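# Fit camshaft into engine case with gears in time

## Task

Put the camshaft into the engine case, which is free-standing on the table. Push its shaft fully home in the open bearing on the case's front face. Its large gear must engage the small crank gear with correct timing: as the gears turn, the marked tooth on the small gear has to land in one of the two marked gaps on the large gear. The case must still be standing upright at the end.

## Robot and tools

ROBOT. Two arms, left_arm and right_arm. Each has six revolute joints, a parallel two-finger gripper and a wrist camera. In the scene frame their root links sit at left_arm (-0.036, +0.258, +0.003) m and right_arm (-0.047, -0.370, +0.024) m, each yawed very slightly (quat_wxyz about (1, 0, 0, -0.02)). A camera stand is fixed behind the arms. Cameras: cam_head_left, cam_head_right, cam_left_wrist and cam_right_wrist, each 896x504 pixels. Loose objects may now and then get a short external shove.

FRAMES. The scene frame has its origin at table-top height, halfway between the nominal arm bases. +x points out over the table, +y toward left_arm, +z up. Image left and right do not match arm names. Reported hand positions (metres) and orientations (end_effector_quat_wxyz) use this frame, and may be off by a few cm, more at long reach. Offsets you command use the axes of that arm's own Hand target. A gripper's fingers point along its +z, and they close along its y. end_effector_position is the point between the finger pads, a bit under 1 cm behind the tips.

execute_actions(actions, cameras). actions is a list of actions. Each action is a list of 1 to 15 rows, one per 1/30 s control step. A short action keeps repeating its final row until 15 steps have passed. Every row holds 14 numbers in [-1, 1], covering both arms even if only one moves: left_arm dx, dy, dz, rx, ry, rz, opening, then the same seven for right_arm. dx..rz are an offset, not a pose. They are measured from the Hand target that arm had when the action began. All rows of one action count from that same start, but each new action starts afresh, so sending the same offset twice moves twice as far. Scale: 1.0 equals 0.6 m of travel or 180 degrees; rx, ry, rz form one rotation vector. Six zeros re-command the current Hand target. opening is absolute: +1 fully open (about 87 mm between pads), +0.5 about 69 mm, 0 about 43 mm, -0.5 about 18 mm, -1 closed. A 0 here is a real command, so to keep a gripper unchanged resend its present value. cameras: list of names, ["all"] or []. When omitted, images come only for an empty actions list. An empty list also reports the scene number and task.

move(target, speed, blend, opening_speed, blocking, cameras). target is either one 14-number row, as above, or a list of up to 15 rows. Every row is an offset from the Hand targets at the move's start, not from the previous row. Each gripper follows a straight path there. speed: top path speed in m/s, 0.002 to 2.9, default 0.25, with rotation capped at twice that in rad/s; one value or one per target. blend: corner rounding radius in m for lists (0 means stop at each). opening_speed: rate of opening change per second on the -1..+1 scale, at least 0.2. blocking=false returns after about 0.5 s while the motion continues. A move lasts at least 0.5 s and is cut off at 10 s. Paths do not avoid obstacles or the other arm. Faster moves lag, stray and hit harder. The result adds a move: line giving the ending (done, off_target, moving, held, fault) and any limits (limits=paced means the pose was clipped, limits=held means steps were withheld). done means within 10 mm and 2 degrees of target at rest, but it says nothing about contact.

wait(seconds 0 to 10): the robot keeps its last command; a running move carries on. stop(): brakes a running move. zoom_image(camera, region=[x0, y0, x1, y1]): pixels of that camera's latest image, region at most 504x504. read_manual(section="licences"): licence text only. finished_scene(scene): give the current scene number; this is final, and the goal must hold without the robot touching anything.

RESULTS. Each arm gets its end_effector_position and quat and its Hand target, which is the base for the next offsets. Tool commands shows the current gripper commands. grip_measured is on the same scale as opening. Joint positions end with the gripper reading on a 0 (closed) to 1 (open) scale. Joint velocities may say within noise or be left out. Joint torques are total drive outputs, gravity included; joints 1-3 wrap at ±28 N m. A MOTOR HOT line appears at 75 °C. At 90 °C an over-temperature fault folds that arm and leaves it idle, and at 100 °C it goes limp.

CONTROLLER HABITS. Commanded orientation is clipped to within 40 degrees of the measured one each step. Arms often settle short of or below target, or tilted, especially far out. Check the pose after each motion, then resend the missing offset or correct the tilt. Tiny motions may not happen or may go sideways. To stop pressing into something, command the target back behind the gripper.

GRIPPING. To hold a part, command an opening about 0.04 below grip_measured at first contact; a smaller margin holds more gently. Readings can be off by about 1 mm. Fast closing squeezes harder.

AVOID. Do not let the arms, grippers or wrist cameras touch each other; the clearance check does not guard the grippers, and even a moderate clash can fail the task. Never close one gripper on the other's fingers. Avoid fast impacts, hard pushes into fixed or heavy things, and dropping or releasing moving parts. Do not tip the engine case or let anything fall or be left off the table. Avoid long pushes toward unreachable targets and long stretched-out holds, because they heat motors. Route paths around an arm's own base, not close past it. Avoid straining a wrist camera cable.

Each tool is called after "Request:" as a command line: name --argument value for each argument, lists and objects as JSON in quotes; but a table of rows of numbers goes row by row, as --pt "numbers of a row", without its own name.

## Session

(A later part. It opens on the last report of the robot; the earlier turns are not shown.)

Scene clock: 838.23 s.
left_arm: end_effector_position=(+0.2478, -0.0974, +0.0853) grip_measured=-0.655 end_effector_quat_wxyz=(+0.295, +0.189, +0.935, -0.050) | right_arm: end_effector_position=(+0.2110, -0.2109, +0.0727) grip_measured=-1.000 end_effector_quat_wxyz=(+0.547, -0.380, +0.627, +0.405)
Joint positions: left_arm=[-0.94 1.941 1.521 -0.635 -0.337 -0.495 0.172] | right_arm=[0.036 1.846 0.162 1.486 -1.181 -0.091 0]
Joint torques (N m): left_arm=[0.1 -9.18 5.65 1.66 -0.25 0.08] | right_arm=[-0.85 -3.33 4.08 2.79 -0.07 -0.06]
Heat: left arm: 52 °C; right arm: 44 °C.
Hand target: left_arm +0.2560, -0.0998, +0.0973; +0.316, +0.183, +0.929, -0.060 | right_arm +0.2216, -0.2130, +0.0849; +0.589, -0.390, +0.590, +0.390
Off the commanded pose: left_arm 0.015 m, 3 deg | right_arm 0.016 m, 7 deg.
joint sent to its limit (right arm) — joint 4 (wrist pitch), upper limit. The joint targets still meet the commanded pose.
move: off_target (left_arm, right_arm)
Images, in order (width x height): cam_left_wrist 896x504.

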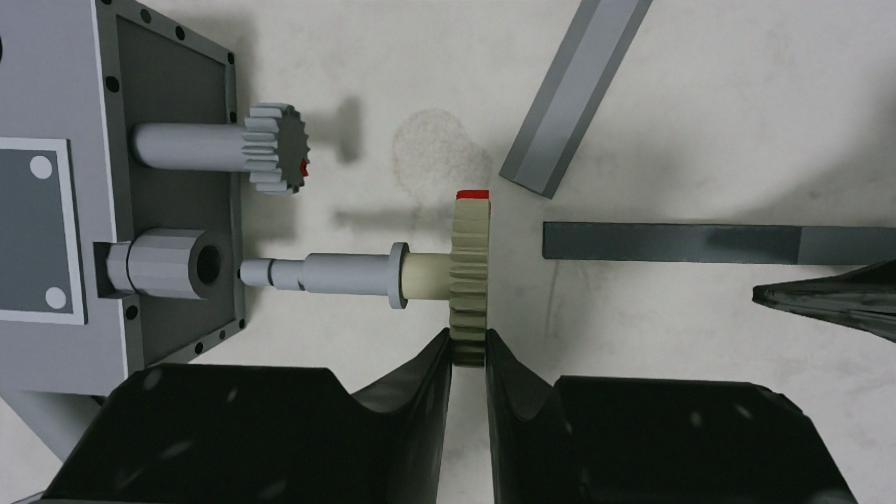

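Request:
move --target '[0.006,0.0,0.008,0,0,0,-0.8,0,0,0,0,0,0,-1]' --speed 0.06 --cameras '["cam_left_wrist"]'

Request:
zoom_image --camera "cam_left_wrist" --region '[60, 80, 480, 360]'

Scene clock: 845.27 s.
left_arm: end_effector_position=(+0.2467, -0.0957, +0.0804) grip_measured=-0.655 end_effector_quat_wxyz=(+0.294, +0.189, +0.936, -0.048) | right_arm: end_effector_position=(+0.2110, -0.2109, +0.0727) grip_measured=-1.000 end_effector_quat_wxyz=(+0.547, -0.380, +0.627, +0.405)
Joint positions: left_arm=[-0.94 1.941 1.504 -0.622 -0.337 -0.495 0.172] | right_arm=[0.036 1.846 0.162 1.486 -1.181 -0.091 0]
Joint torques (N m): left_arm=[0.09 -8.9 5.64 1.74 -0.25 0.07] | right_arm=[-0.83 -3.34 3.96 2.78 -0.07 -0.04]
Heat: left arm: 51 °C; right arm: 44 °C.
Hand target: left_arm +0.2561, -0.0999, +0.0913; +0.316, +0.183, +0.929, -0.060 | right_arm +0.2216, -0.2130, +0.0849; +0.589, -0.390, +0.590, +0.390
Off the commanded pose: left_arm 0.015 m, 3 deg | right_arm 0.016 m, 7 deg.
joint sent to its limit (right arm) — joint 4 (wrist pitch), upper limit. The joint targets still meet the commanded pose.
move: off_target (left_arm, right_arm)
Images, in order (width x height): cam_left_wrist 896x504.

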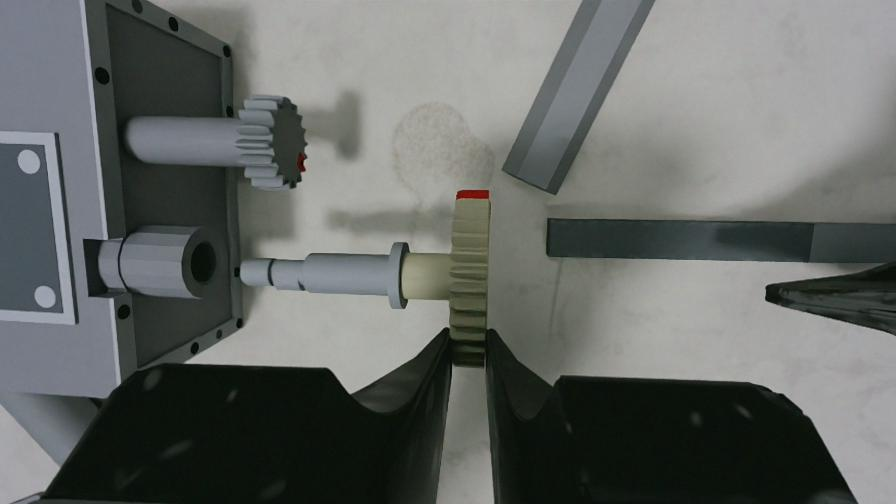

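Scaled by 1.200 from the camera's 896x504 image, which has a finer 1280x720 frame.

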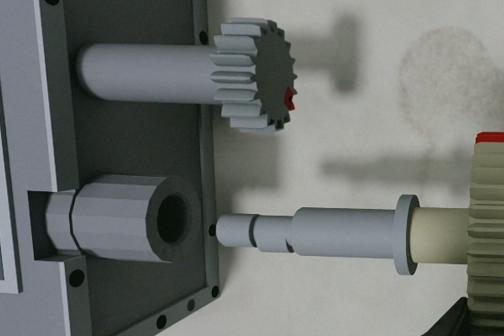

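Request:
execute_actions --actions '[]' --cameras '["cam_head_left","cam_head_right"]'

Request:
zoom_image --camera "cam_head_left" --region '[340, 290, 440, 390]'

Request:
zoom_image --camera "cam_head_right" --region '[340, 290, 440, 390]'

Scene clock: 853.43 s.
left_arm: end_effector_position=(+0.2468, -0.0958, +0.0805) grip_measured=-0.655 end_effector_quat_wxyz=(+0.294, +0.189, +0.936, -0.049) | right_arm: end_effector_position=(+0.2110, -0.2109, +0.0727) grip_measured=-1.000 end_effector_quat_wxyz=(+0.547, -0.380, +0.627, +0.405)
Joint positions: left_arm=[-0.94 1.941 1.504 -0.622 -0.337 -0.495 0.172] | right_arm=[0.036 1.846 0.162 1.486 -1.181 -0.091 0]
Joint velocities: within noise
Joint torques (N m): left_arm=[0.08 -8.9 5.64 1.74 -0.25 0.06] | right_arm=[-0.88 -3.32 4 2.77 -0.08 -0.05]
Heat: left arm: 51 °C; right arm: 44 °C.
Hand target: left_arm +0.2561, -0.0999, +0.0913; +0.316, +0.183, +0.929, -0.060 | right_arm +0.2216, -0.2130, +0.0849; +0.589, -0.390, +0.590, +0.390
Tool commands: left_gripper/opening=-0.8 right_gripper/opening=-1.0
Off the commanded pose: left_arm 0.015 m, 3 deg | right_arm 0.016 m, 7 deg.
Images, in order (width x height): cam_head_left 896x504, cam_head_right 896x504.

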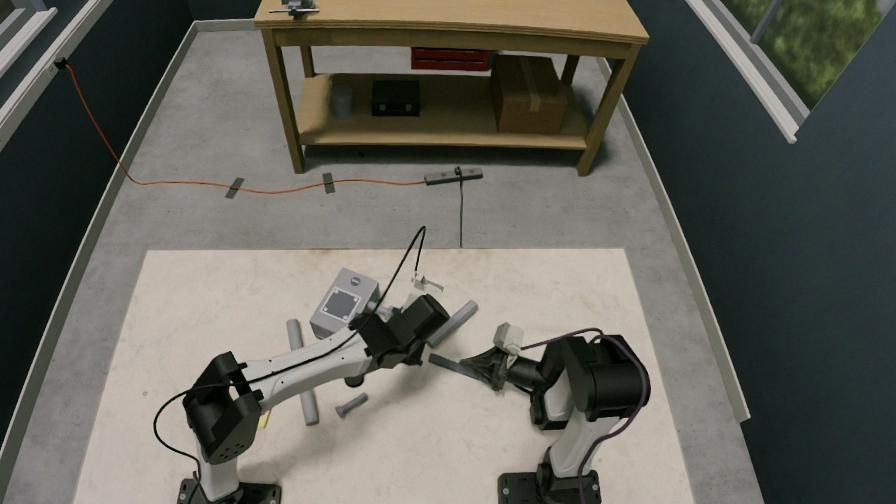

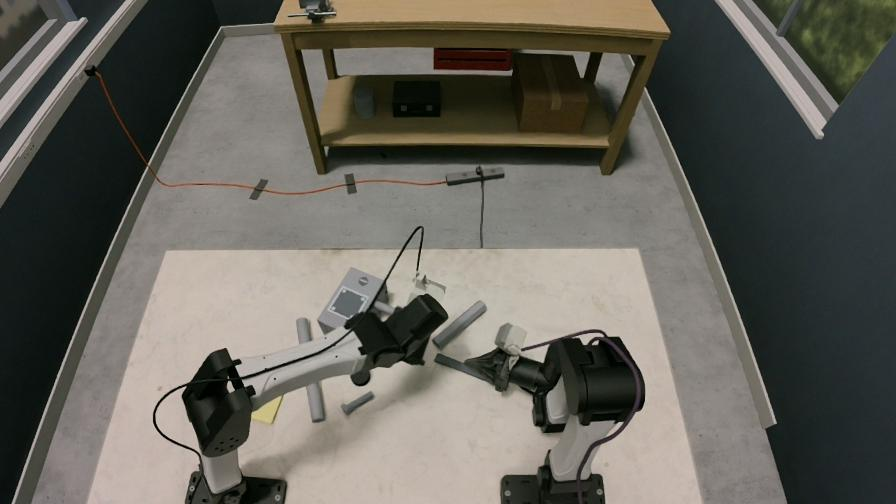

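Scaled by 5.040 from the camera's 896x504 image, which has a finer 1280x720 frame.

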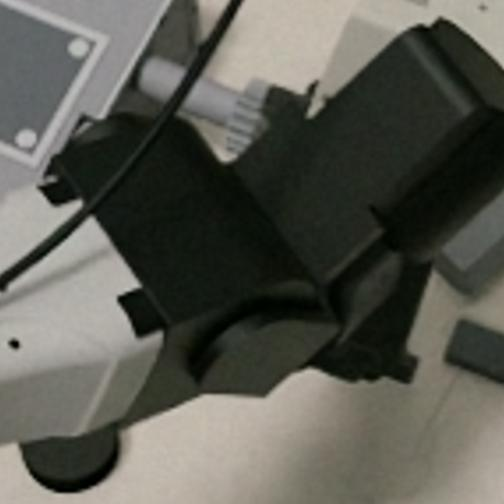

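Scaled by 5.040 from the camera's 896x504 image, which has a finer 1280x720 frame.

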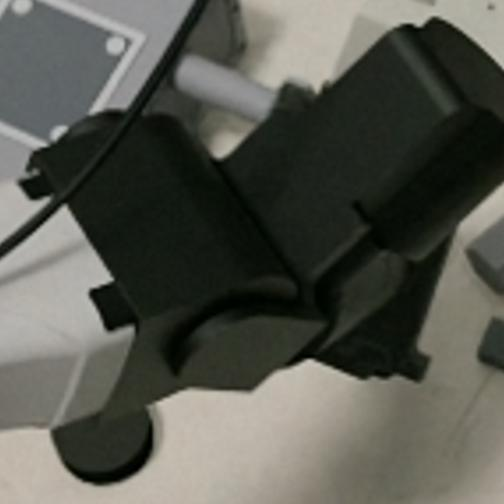

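Request:
move --target '[-0.007,0.016,0.006,0,0,0,-0.8,0,0,0,0,0,0,-1]' --speed 0.05 --cameras '["cam_left_wrist","cam_right_wrist"]'

Request:
zoom_image --camera "cam_left_wrist" --region '[100, 180, 350, 340]'

Scene clock: 862.90 s.
left_arm: end_effector_position=(+0.2573, -0.0873, +0.0789) grip_measured=-0.655 end_effector_quat_wxyz=(+0.296, +0.187, +0.936, -0.043) | right_arm: end_effector_position=(+0.2110, -0.2109, +0.0727) grip_measured=-1.000 end_effector_quat_wxyz=(+0.547, -0.380, +0.627, +0.405)
Joint positions: left_arm=[-0.911 1.941 1.496 -0.61 -0.334 -0.471 0.172] | right_arm=[0.036 1.846 0.162 1.486 -1.181 -0.091 0]
Joint torques (N m): left_arm=[-0.05 -9.2 5.64 1.75 -0.11 0.08] | right_arm=[-0.79 -3.33 3.95 2.8 -0.08 -0.04]
Heat: left arm: 50 °C; right arm: 44 °C.
Hand target: left_arm +0.2648, -0.0931, +0.0911; +0.316, +0.183, +0.929, -0.060 | right_arm +0.2216, -0.2130, +0.0849; +0.589, -0.390, +0.590, +0.390
Off the commanded pose: left_arm 0.015 m, 3 deg | right_arm 0.016 m, 7 deg.
joint sent to its limit (right arm) — joint 4 (wrist pitch), upper limit. The joint targets still meet the commanded pose.
move: off_target (left_arm, right_arm)
Images, in order (width x height): cam_left_wrist 896x504, cam_right_wrist 896x504.

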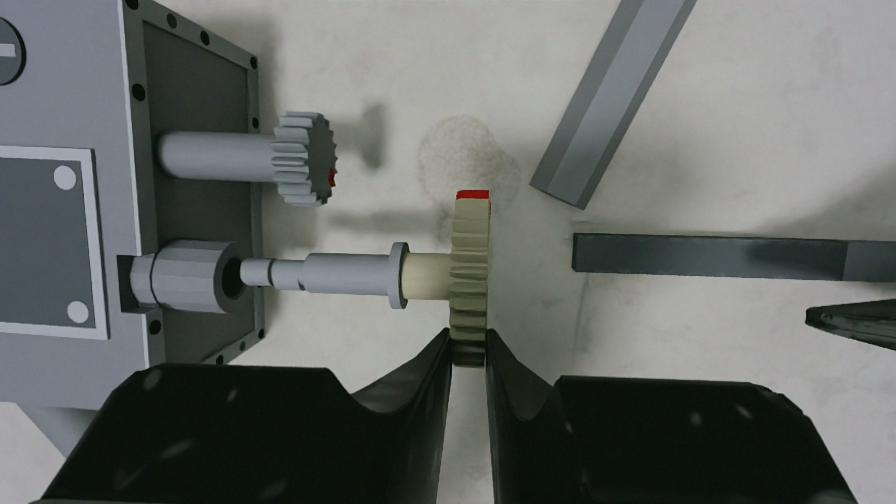

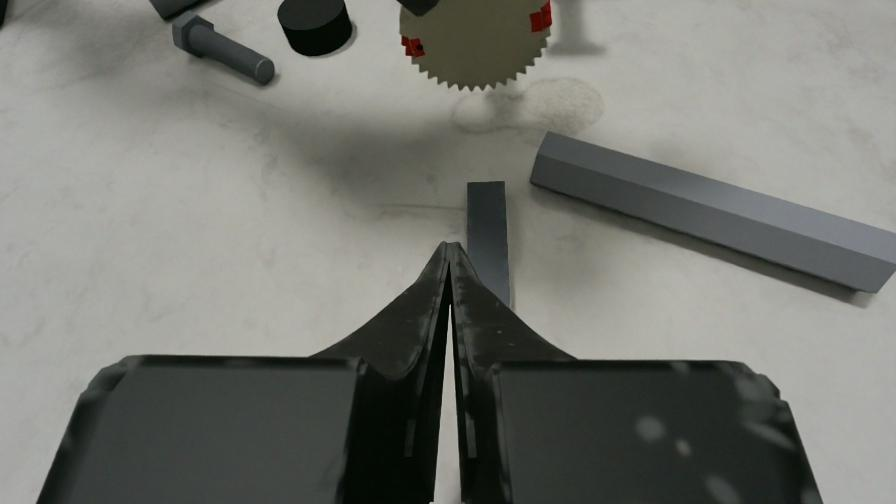

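Scaled by 2.016 from the camera's 896x504 image, which has a finer 1280x720 frame.

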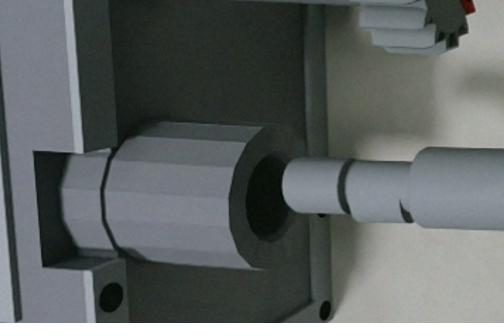

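Request:
move --target '[0.006,0.008,-0.003,0,0,0,-0.8,0,0,0,0,0,0,-1]' --speed 0.05 --cameras '["cam_left_wrist"]'

Request:
zoom_image --camera "cam_left_wrist" --region '[100, 180, 350, 340]'

Scene clock: 871.77 s.
left_arm: end_effector_position=(+0.2530, -0.0818, +0.0684) grip_measured=-0.655 end_effector_quat_wxyz=(+0.287, +0.192, +0.938, -0.036) | right_arm: end_effector_position=(+0.2110, -0.2109, +0.0727) grip_measured=-1.000 end_effector_quat_wxyz=(+0.547, -0.380, +0.627, +0.405)
Joint positions: left_arm=[-0.911 1.941 1.461 -0.596 -0.331 -0.466 0.172] | right_arm=[0.036 1.846 0.162 1.486 -1.181 -0.091 0]
Joint torques (N m): left_arm=[0.35 -10.89 5.61 1.69 -0.12 0.07] | right_arm=[-0.9 -3.28 3.88 2.79 -0.07 -0.04]
Heat: left arm: 50 °C; right arm: 44 °C.
Hand target: left_arm +0.2629, -0.0872, +0.0903; +0.316, +0.183, +0.929, -0.060 | right_arm +0.2216, -0.2130, +0.0849; +0.589, -0.390, +0.590, +0.390
Off the commanded pose: left_arm 0.025 m, 4 deg | right_arm 0.016 m, 7 deg.
joint sent to its limit (right arm) — joint 4 (wrist pitch), upper limit. The joint targets still meet the commanded pose.
move: off_target (left_arm, right_arm)
Images, in order (width x height): cam_left_wrist 896x504.

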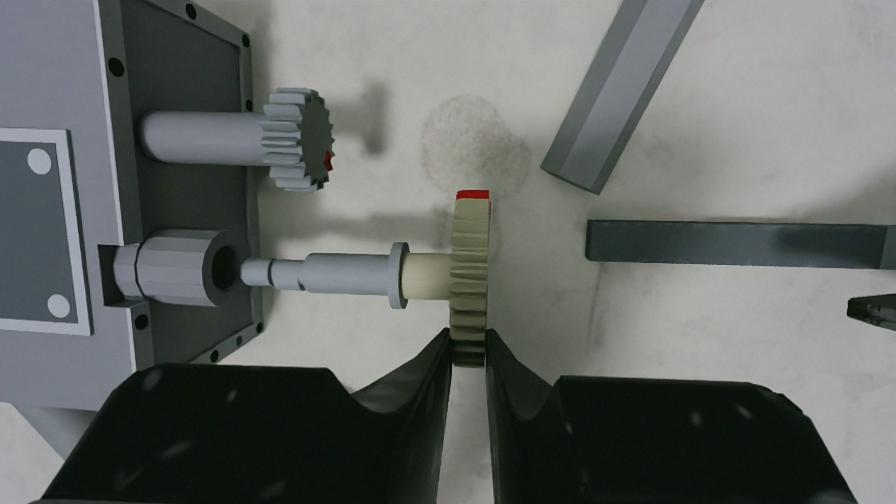

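Scaled by 2.016 from the camera's 896x504 image, which has a finer 1280x720 frame.

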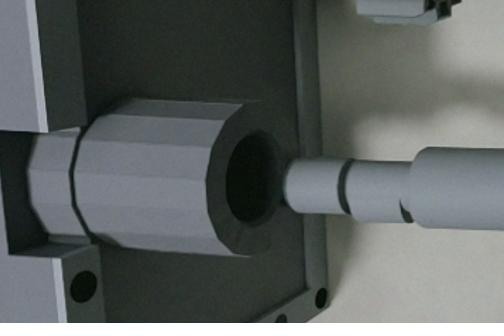

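Request:
move --target '[-0.006,0.0,-0.008,0,0,0,-0.8,0,0,0,0,0,0,-1]' --speed 0.05

Scene clock: 879.10 s.
left_arm: end_effector_position=(+0.2533, -0.0821, +0.0712) grip_measured=-0.655 end_effector_quat_wxyz=(+0.290, +0.192, +0.937, -0.039) | right_arm: end_effector_position=(+0.2110, -0.2109, +0.0727) grip_measured=-1.000 end_effector_quat_wxyz=(+0.547, -0.380, +0.627, +0.405)
Joint positions: left_arm=[-0.911 1.934 1.461 -0.596 -0.331 -0.466 0.172] | right_arm=[0.036 1.846 0.162 1.486 -1.181 -0.091 0]
Joint torques (N m): left_arm=[0.36 -10.77 7.01 1.52 -0.12 0.07] | right_arm=[-0.87 -3.33 3.89 2.78 -0.06 -0.04]
Heat: left arm: 50 °C; right arm: 44 °C.
Hand target: left_arm +0.2629, -0.0872, +0.0964; +0.316, +0.183, +0.929, -0.060 | right_arm +0.2216, -0.2130, +0.0849; +0.589, -0.390, +0.590, +0.390
Off the commanded pose: left_arm 0.027 m, 4 deg | right_arm 0.016 m, 7 deg.
joint sent to its limit (right arm) — joint 4 (wrist pitch), upper limit. The joint targets still meet the commanded pose.
move: off_target (left_arm, right_arm)

Request:
move --target '[-0.004,0.0,-0.006,0,0,0,-0.8,0,0,0,0,0,0,-1]' --speed 0.05

Scene clock: 882.23 s.
left_arm: end_effector_position=(+0.2533, -0.0822, +0.0733) grip_measured=-0.655 end_effector_quat_wxyz=(+0.291, +0.191, +0.936, -0.040) | right_arm: end_effector_position=(+0.2110, -0.2109, +0.0727) grip_measured=-1.000 end_effector_quat_wxyz=(+0.547, -0.380, +0.627, +0.405)
Joint positions: left_arm=[-0.911 1.929 1.461 -0.596 -0.331 -0.466 0.172] | right_arm=[0.036 1.846 0.162 1.486 -1.181 -0.091 0]
Joint torques (N m): left_arm=[0.31 -10.66 7.98 1.39 -0.12 0.07] | right_arm=[-0.83 -3.29 3.96 2.79 -0.07 -0.04]
Heat: left arm: 50 °C; right arm: 44 °C.
Hand target: left_arm +0.2625, -0.0870, +0.1007; +0.316, +0.183, +0.929, -0.060 | right_arm +0.2216, -0.2130, +0.0849; +0.589, -0.390, +0.590, +0.390
Off the commanded pose: left_arm 0.029 m, 4 deg | right_arm 0.016 m, 7 deg.
joint sent to its limit (right arm) — joint 4 (wrist pitch), upper limit. The joint targets still meet the commanded pose.
move: off_target (left_arm, right_arm)

Request:
move --target '[-0.003,0.0,-0.004,0,0,0,-0.8,0,0,0,0,0,0,-1]' --speed 0.05 --cameras '["cam_left_wrist"]'

Request:
zoom_image --camera "cam_left_wrist" --region '[100, 180, 350, 340]'

Scene clock: 888.53 s.
left_arm: end_effector_position=(+0.2533, -0.0822, +0.0752) grip_measured=-0.655 end_effector_quat_wxyz=(+0.291, +0.191, +0.937, -0.039) | right_arm: end_effector_position=(+0.2110, -0.2109, +0.0727) grip_measured=-1.000 end_effector_quat_wxyz=(+0.547, -0.380, +0.627, +0.405)
Joint positions: left_arm=[-0.911 1.929 1.47 -0.608 -0.331 -0.466 0.172] | right_arm=[0.036 1.846 0.162 1.486 -1.181 -0.091 0]
Joint torques (N m): left_arm=[0.29 -10.78 8.03 1.38 -0.12 0.06] | right_arm=[-0.84 -3.22 3.96 2.77 -0.07 -0.05]
Heat: left arm: 50 °C; right arm: 44 °C.
Hand target: left_arm +0.2626, -0.0871, +0.1037; +0.316, +0.183, +0.929, -0.060 | right_arm +0.2216, -0.2130, +0.0849; +0.589, -0.390, +0.590, +0.390
Off the commanded pose: left_arm 0.030 m, 4 deg | right_arm 0.016 m, 7 deg.
joint sent to its limit (right arm) — joint 4 (wrist pitch), upper limit. The joint targets still meet the commanded pose.
move: off_target (left_arm, right_arm)
Images, in order (width x height): cam_left_wrist 896x504.

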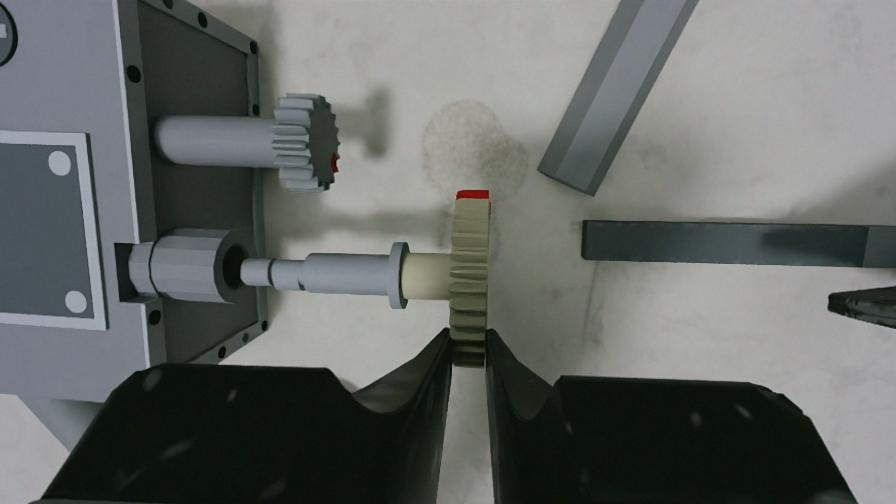

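Scaled by 2.016 from the camera's 896x504 image, which has a finer 1280x720 frame.

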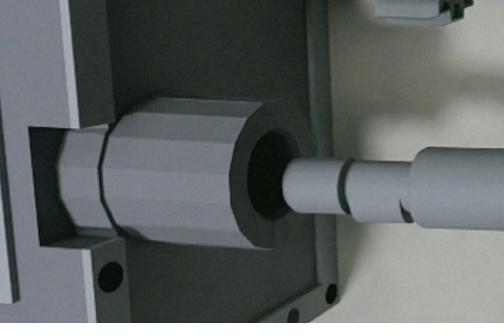

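Request:
move --target '[-0.011,0.0,0.001,0,0,0,-0.8,0,0,0,0,0,0,-1]' --speed 0.05 --cameras '["cam_left_wrist"]'

Request:
zoom_image --camera "cam_left_wrist" --region '[100, 180, 350, 340]'

Scene clock: 895.47 s.
left_arm: end_effector_position=(+0.2596, -0.0847, +0.0859) grip_measured=-0.655 end_effector_quat_wxyz=(+0.296, +0.188, +0.935, -0.044) | right_arm: end_effector_position=(+0.2110, -0.2109, +0.0727) grip_measured=-1.000 end_effector_quat_wxyz=(+0.547, -0.380, +0.627, +0.405)
Joint positions: left_arm=[-0.902 1.929 1.507 -0.626 -0.327 -0.459 0.172] | right_arm=[0.036 1.846 0.162 1.486 -1.181 -0.091 0]
Joint torques (N m): left_arm=[0.23 -9.59 8.02 1.4 -0.11 0.06] | right_arm=[-0.88 -3.28 4.01 2.79 -0.07 -0.04]
Heat: left arm: 50 °C; right arm: 44 °C.
Hand target: left_arm +0.2677, -0.0892, +0.1073; +0.316, +0.183, +0.929, -0.060 | right_arm +0.2216, -0.2130, +0.0849; +0.589, -0.390, +0.590, +0.390
Off the commanded pose: left_arm 0.023 m, 3 deg | right_arm 0.016 m, 7 deg.
joint sent to its limit (right arm) — joint 4 (wrist pitch), upper limit. The joint targets still meet the commanded pose.
move: off_target (left_arm, right_arm)
Images, in order (width x height): cam_left_wrist 896x504.

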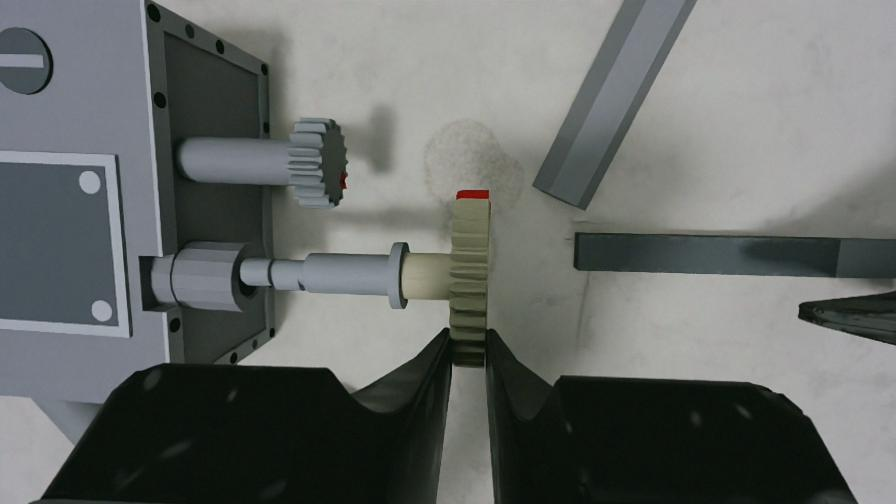

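Scaled by 2.016 from the camera's 896x504 image, which has a finer 1280x720 frame.

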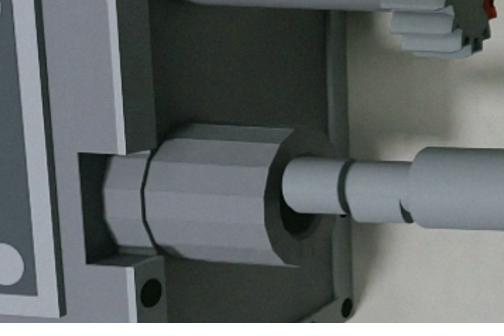

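Request:
move --target '[0.018,-0.006,0.0155,0,0,0,-0.8,0,0,0,0,0,0,-1]' --speed 0.05 --cameras '["cam_left_wrist"]'

Request:
zoom_image --camera "cam_left_wrist" --region '[100, 180, 350, 340]'

Scene clock: 906.27 s.
left_arm: end_effector_position=(+0.2585, -0.0831, +0.0816) grip_measured=-0.655 end_effector_quat_wxyz=(+0.294, +0.189, +0.936, -0.043) | right_arm: end_effector_position=(+0.2110, -0.2109, +0.0727) grip_measured=-1.000 end_effector_quat_wxyz=(+0.547, -0.380, +0.627, +0.405)
Joint positions: left_arm=[-0.902 1.929 1.491 -0.616 -0.327 -0.459 0.172] | right_arm=[0.036 1.846 0.162 1.486 -1.181 -0.091 0]
Joint torques (N m): left_arm=[-0.7 -8.99 5.7 1.75 -0.17 -0.03] | right_arm=[-0.84 -3.29 3.89 2.79 -0.08 -0.05]
Heat: left arm: 50 °C; right arm: 44 °C.
Hand target: left_arm +0.2637, -0.0914, +0.0933; +0.316, +0.183, +0.929, -0.060 | right_arm +0.2216, -0.2130, +0.0849; +0.589, -0.390, +0.590, +0.390
Off the commanded pose: left_arm 0.015 m, 3 deg | right_arm 0.016 m, 7 deg.
joint sent to its limit (right arm) — joint 4 (wrist pitch), upper limit. The joint targets still meet the commanded pose.
move: off_target (left_arm, right_arm)
Images, in order (width x height): cam_left_wrist 896x504.

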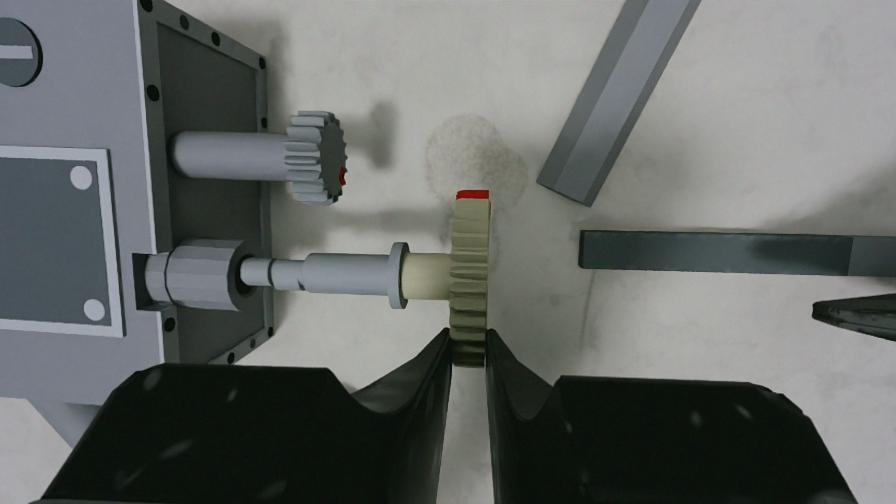

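Scaled by 2.016 from the camera's 896x504 image, which has a finer 1280x720 frame.

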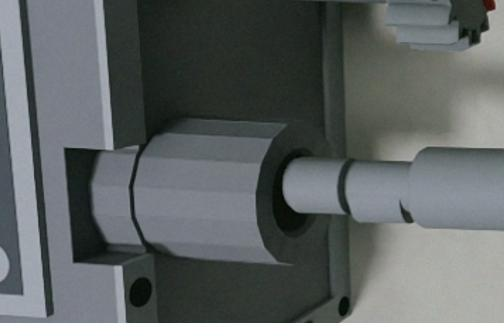

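Request:
move --target '[0.003,0.014,0.004,0,0,0,-0.8,0,0,0,0,0,0,-1]' --speed 0.05 --cameras '["cam_left_wrist"]'

Request:
zoom_image --camera "cam_left_wrist" --region '[100, 180, 350, 340]'

Scene clock: 917.00 s.
left_arm: end_effector_position=(+0.2574, -0.0795, +0.0725) grip_measured=-0.655 end_effector_quat_wxyz=(+0.290, +0.191, +0.937, -0.042) | right_arm: end_effector_position=(+0.2110, -0.2109, +0.0727) grip_measured=-1.000 end_effector_quat_wxyz=(+0.547, -0.380, +0.627, +0.405)
Joint positions: left_arm=[-0.896 1.929 1.458 -0.59 -0.32 -0.455 0.172] | right_arm=[0.036 1.846 0.162 1.486 -1.181 -0.091 0]
Joint torques (N m): left_arm=[0.35 -10.15 5.59 1.71 -0.15 0.08] | right_arm=[-0.85 -3.37 4.05 2.78 -0.07 -0.05]
Heat: left arm: 50 °C; right arm: 44 °C.
Hand target: left_arm +0.2669, -0.0836, +0.0904; +0.316, +0.183, +0.929, -0.060 | right_arm +0.2216, -0.2130, +0.0849; +0.589, -0.390, +0.590, +0.390
Off the commanded pose: left_arm 0.021 m, 4 deg | right_arm 0.016 m, 7 deg.
joint sent to its limit (right arm) — joint 4 (wrist pitch), upper limit. The joint targets still meet the commanded pose.
move: off_target (left_arm, right_arm)
Images, in order (width x height): cam_left_wrist 896x504.

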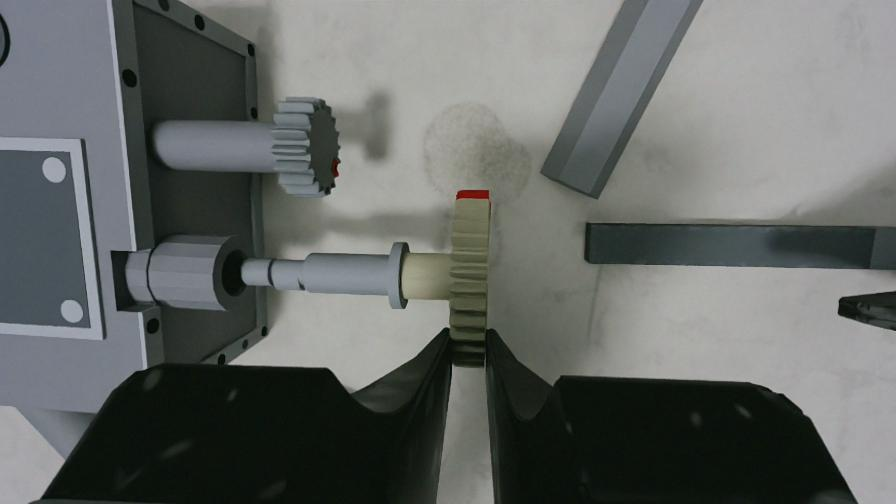

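Scaled by 2.016 from the camera's 896x504 image, which has a finer 1280x720 frame.

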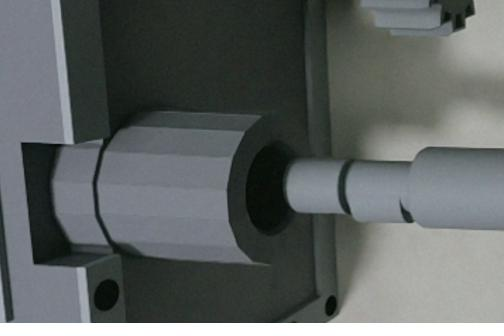

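Request:
move --target '[-0.010,-0.004,-0.013,0,0,0,-0.8,0,0,0,0,0,0,-1]' --speed 0.05

Scene clock: 925.50 s.
left_arm: end_effector_position=(+0.2579, -0.0801, +0.0740) grip_measured=-0.655 end_effector_quat_wxyz=(+0.291, +0.190, +0.937, -0.043) | right_arm: end_effector_position=(+0.2110, -0.2109, +0.0727) grip_measured=-1.000 end_effector_quat_wxyz=(+0.547, -0.380, +0.627, +0.405)
Joint positions: left_arm=[-0.896 1.929 1.463 -0.593 -0.32 -0.454 0.172] | right_arm=[0.036 1.846 0.162 1.486 -1.181 -0.091 0]
Joint torques (N m): left_arm=[-0.13 -10.36 8.03 1.38 -0.18 0.04] | right_arm=[-0.81 -3.33 3.97 2.77 -0.06 -0.04]
Heat: left arm: 50 °C; right arm: 44 °C.
Hand target: left_arm +0.2660, -0.0859, +0.1002; +0.316, +0.183, +0.929, -0.060 | right_arm +0.2216, -0.2130, +0.0849; +0.589, -0.390, +0.590, +0.390
Off the commanded pose: left_arm 0.028 m, 4 deg | right_arm 0.016 m, 7 deg.
joint sent to its limit (right arm) — joint 4 (wrist pitch), upper limit. The joint targets still meet the commanded pose.
move: off_target (left_arm, right_arm)

Request:
move --target '[-0.005,0,-0.0066,0,0,0,-0.8,0,0,0,0,0,0,-1]' --speed 0.05 --cameras '["cam_left_wrist"]'

Request:
zoom_image --camera "cam_left_wrist" --region '[100, 180, 350, 340]'

Scene clock: 930.10 s.
left_arm: end_effector_position=(+0.2579, -0.0801, +0.0775) grip_measured=-0.655 end_effector_quat_wxyz=(+0.289, +0.191, +0.937, -0.041) | right_arm: end_effector_position=(+0.2110, -0.2109, +0.0727) grip_measured=-1.000 end_effector_quat_wxyz=(+0.547, -0.380, +0.627, +0.405)
Joint positions: left_arm=[-0.896 1.929 1.479 -0.612 -0.32 -0.454 0.172] | right_arm=[0.036 1.846 0.162 1.486 -1.181 -0.091 0]
Joint torques (N m): left_arm=[-0.13 -10.62 8.05 1.41 -0.17 0.03] | right_arm=[-0.85 -3.25 3.96 2.8 -0.06 -0.05]
Heat: left arm: 50 °C; right arm: 44 °C.
Hand target: left_arm +0.2659, -0.0858, +0.1051; +0.316, +0.183, +0.929, -0.060 | right_arm +0.2216, -0.2130, +0.0849; +0.589, -0.390, +0.590, +0.390
Off the commanded pose: left_arm 0.029 m, 4 deg | right_arm 0.016 m, 7 deg.
joint sent to its limit (right arm) — joint 4 (wrist pitch), upper limit. The joint targets still meet the commanded pose.
move: off_target (left_arm, right_arm)
Images, in order (width x height): cam_left_wrist 896x504.

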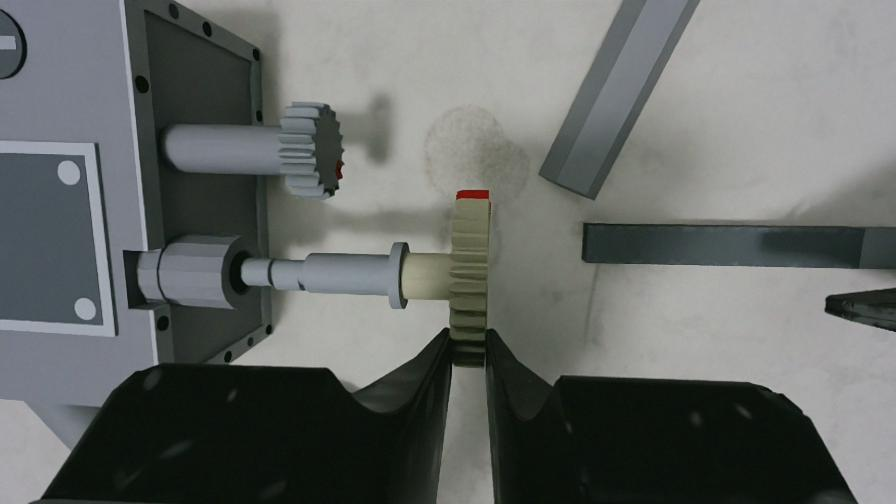

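Scaled by 2.016 from the camera's 896x504 image, which has a finer 1280x720 frame.

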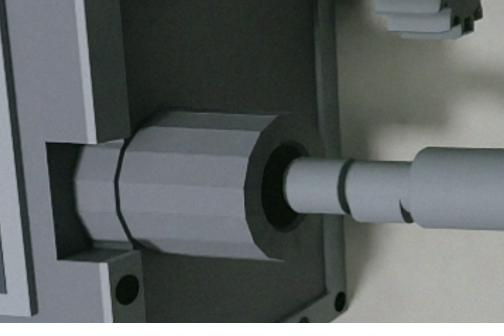

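Request:
move --target '[0.0066,0.02,0.0086,0,0,0,-0.8,0,0,0,0,0,0,-1]' --speed 0.05 --cameras '["cam_left_wrist"]'

Request:
zoom_image --camera "cam_left_wrist" --region '[100, 180, 350, 340]'

Scene clock: 936.97 s.
left_arm: end_effector_position=(+0.2614, -0.0699, +0.0770) grip_measured=-0.655 end_effector_quat_wxyz=(+0.286, +0.190, +0.938, -0.040) | right_arm: end_effector_position=(+0.2110, -0.2109, +0.0727) grip_measured=-1.000 end_effector_quat_wxyz=(+0.547, -0.380, +0.627, +0.405)
Joint positions: left_arm=[-0.873 1.912 1.456 -0.608 -0.307 -0.436 0.172] | right_arm=[0.036 1.846 0.162 1.486 -1.181 -0.091 0]
Joint torques (N m): left_arm=[0.1 -10.7 5.67 1.72 -0.16 0.06] | right_arm=[-0.84 -3.32 3.96 2.77 -0.07 -0.06]
Heat: left arm: 50 °C; right arm: 44 °C.
Hand target: left_arm +0.2706, -0.0747, +0.0986; +0.316, +0.183, +0.929, -0.060 | right_arm +0.2216, -0.2130, +0.0849; +0.589, -0.390, +0.590, +0.390
Off the commanded pose: left_arm 0.024 m, 4 deg | right_arm 0.016 m, 7 deg.
joint sent to its limit (right arm) — joint 4 (wrist pitch), upper limit. The joint targets still meet the commanded pose.
move: off_target (left_arm, right_arm)
Images, in order (width x height): cam_left_wrist 896x504.

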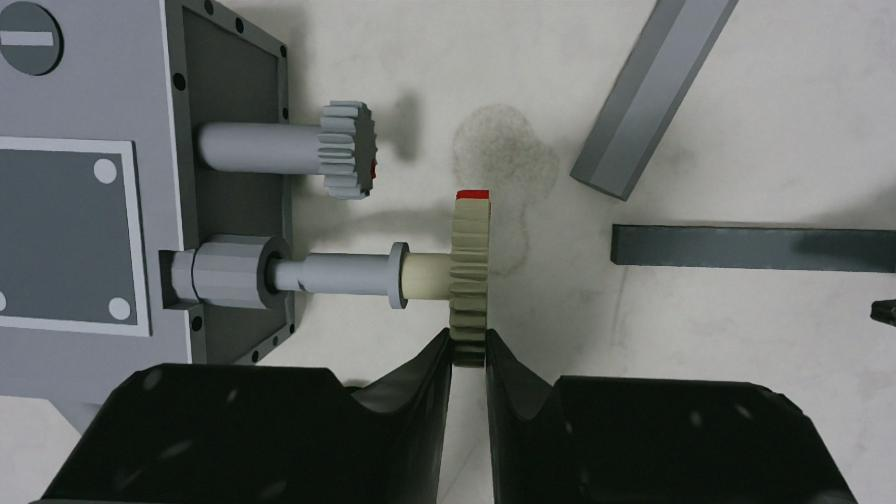

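Scaled by 2.016 from the camera's 896x504 image, which has a finer 1280x720 frame.

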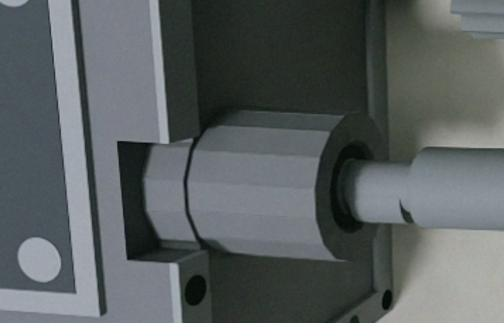

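Request:
move --target '[0,0.018,0,0,0,0,-0.8,0,0,0,0,0,0,-1]' --speed 0.04 --cameras '["cam_left_wrist"]'

Request:
zoom_image --camera "cam_left_wrist" --region '[100, 180, 350, 340]'

Scene clock: 943.20 s.
left_arm: end_effector_position=(+0.2657, -0.0636, +0.0794) grip_measured=-0.655 end_effector_quat_wxyz=(+0.287, +0.190, +0.938, -0.049) | right_arm: end_effector_position=(+0.2110, -0.2109, +0.0727) grip_measured=-1.000 end_effector_quat_wxyz=(+0.547, -0.380, +0.627, +0.405)
Joint positions: left_arm=[-0.848 1.889 1.43 -0.586 -0.281 -0.415 0.172] | right_arm=[0.036 1.846 0.162 1.486 -1.181 -0.091 0]
Joint torques (N m): left_arm=[0.02 -10.29 5.52 1.67 -0.27 0.07] | right_arm=[-0.91 -3.33 3.95 2.78 -0.05 -0.04]
Heat: left arm: 50 °C; right arm: 44 °C.
Hand target: left_arm +0.2747, -0.0647, +0.0987; +0.316, +0.183, +0.929, -0.060 | right_arm +0.2216, -0.2130, +0.0849; +0.589, -0.390, +0.590, +0.390
Off the commanded pose: left_arm 0.021 m, 4 deg | right_arm 0.016 m, 7 deg.
joint sent to its limit (right arm) — joint 4 (wrist pitch), upper limit. The joint targets still meet the commanded pose.
move: off_target (left_arm, right_arm)
Images, in order (width x height): cam_left_wrist 896x504.

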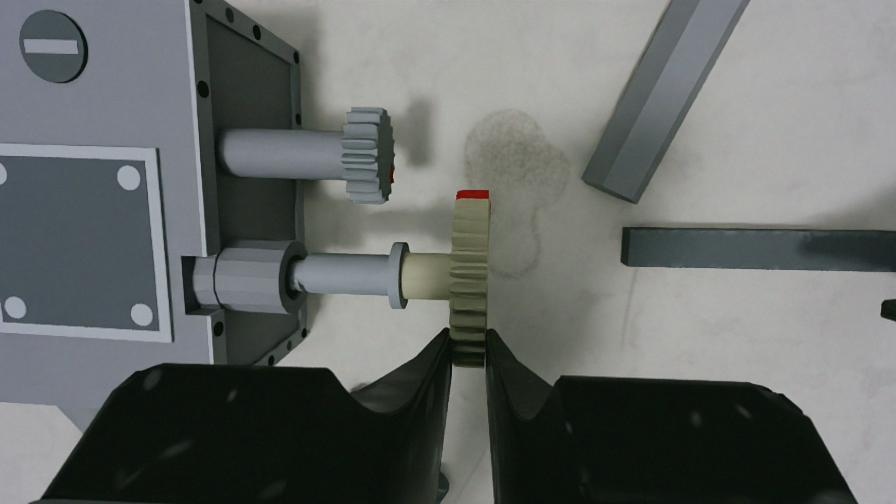

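Scaled by 2.016 from the camera's 896x504 image, which has a finer 1280x720 frame.

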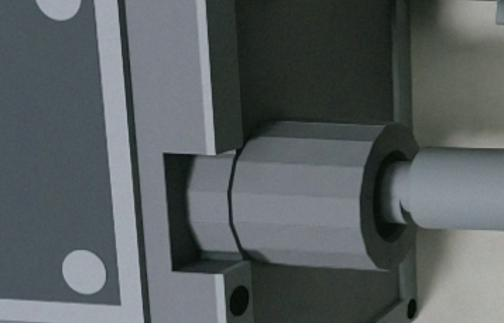

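Request:
move --target '[0.009,0.007,-0.001,0,0,0,-0.8,0,0,0,0,0,0,-1]' --speed 0.04 --cameras '["cam_left_wrist"]'

Request:
zoom_image --camera "cam_left_wrist" --region '[180, 180, 430, 340]'

Scene clock: 950.17 s.
left_arm: end_effector_position=(+0.2644, -0.0596, +0.0788) grip_measured=-0.655 end_effector_quat_wxyz=(+0.291, +0.192, +0.936, -0.051) | right_arm: end_effector_position=(+0.2110, -0.2109, +0.0727) grip_measured=-1.000 end_effector_quat_wxyz=(+0.547, -0.380, +0.627, +0.405)
Joint positions: left_arm=[-0.845 1.866 1.394 -0.56 -0.281 -0.406 0.172] | right_arm=[0.036 1.846 0.162 1.486 -1.181 -0.091 0]
Joint torques (N m): left_arm=[0.17 -9.99 5.37 1.61 -0.24 0.03] | right_arm=[-0.79 -3.4 3.93 2.78 -0.08 -0.03]
Heat: left arm: 50 °C; right arm: 44 °C.
Hand target: left_arm +0.2719, -0.0591, +0.0959; +0.316, +0.183, +0.929, -0.060 | right_arm +0.2216, -0.2130, +0.0849; +0.589, -0.390, +0.590, +0.390
Off the commanded pose: left_arm 0.019 m, 3 deg | right_arm 0.016 m, 7 deg.
joint sent to its limit (right arm) — joint 4 (wrist pitch), upper limit. The joint targets still meet the commanded pose.
move: off_target (left_arm, right_arm)
Images, in order (width x height): cam_left_wrist 896x504.

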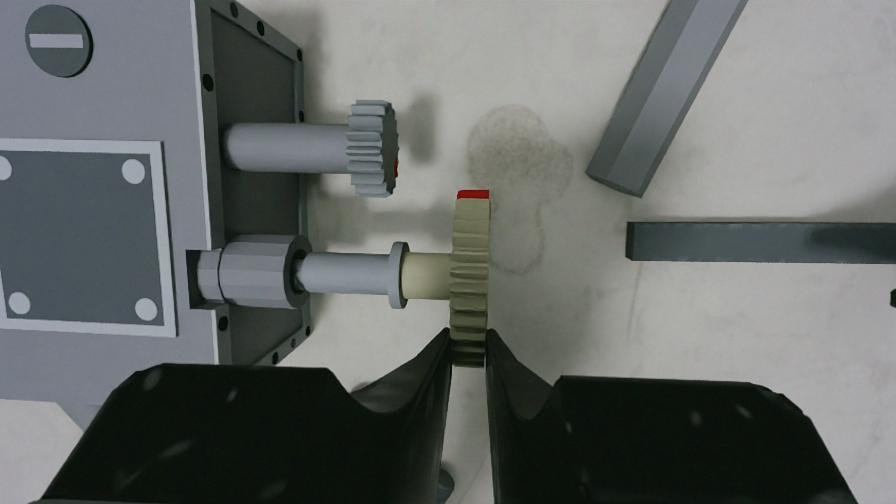

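Scaled by 2.016 from the camera's 896x504 image, which has a finer 1280x720 frame.

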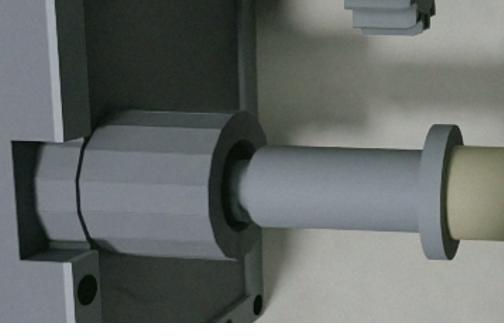

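Request:
move --target '[0,0.018,0,0,0,0,-0.8,0,0,0,0,0,0,-1]' --speed 0.04 --cameras '["cam_left_wrist"]'

Request:
zoom_image --camera "cam_left_wrist" --region '[180, 180, 430, 340]'

Scene clock: 953.93 s.
left_arm: end_effector_position=(+0.2701, -0.0487, +0.0795) grip_measured=-0.655 end_effector_quat_wxyz=(+0.295, +0.189, +0.935, -0.048) | right_arm: end_effector_position=(+0.2110, -0.2109, +0.0727) grip_measured=-1.000 end_effector_quat_wxyz=(+0.547, -0.380, +0.627, +0.405)
Joint positions: left_arm=[-0.82 1.846 1.367 -0.545 -0.279 -0.385 0.172] | right_arm=[0.036 1.846 0.162 1.486 -1.181 -0.091 0]
Joint torques (N m): left_arm=[0.18 -9.85 5.42 1.61 -0.11 0.06] | right_arm=[-0.81 -3.34 3.96 2.79 -0.08 -0.03]
Heat: left arm: 50 °C; right arm: 44 °C.
Hand target: left_arm +0.2760, -0.0491, +0.0960; +0.316, +0.183, +0.929, -0.060 | right_arm +0.2216, -0.2130, +0.0849; +0.589, -0.390, +0.590, +0.390
Off the commanded pose: left_arm 0.017 m, 3 deg | right_arm 0.016 m, 7 deg.
joint sent to its limit (right arm) — joint 4 (wrist pitch), upper limit. The joint targets still meet the commanded pose.
move: off_target (left_arm, right_arm)
Images, in order (width x height): cam_left_wrist 896x504.

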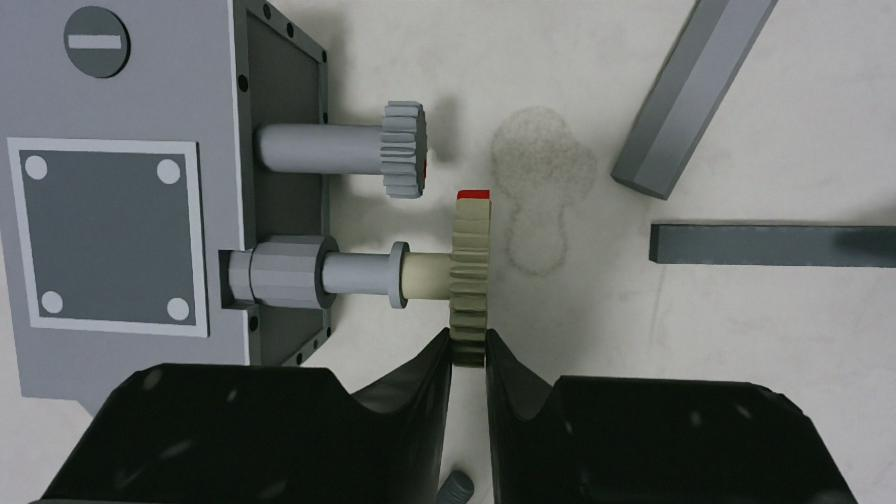

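Scaled by 2.016 from the camera's 896x504 image, which has a finer 1280x720 frame.

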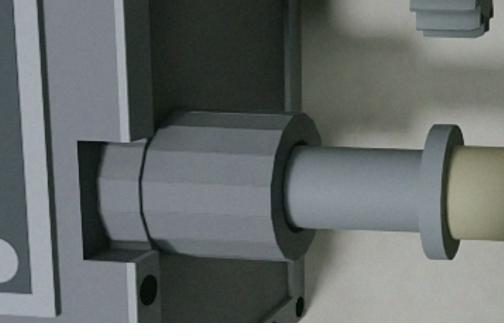

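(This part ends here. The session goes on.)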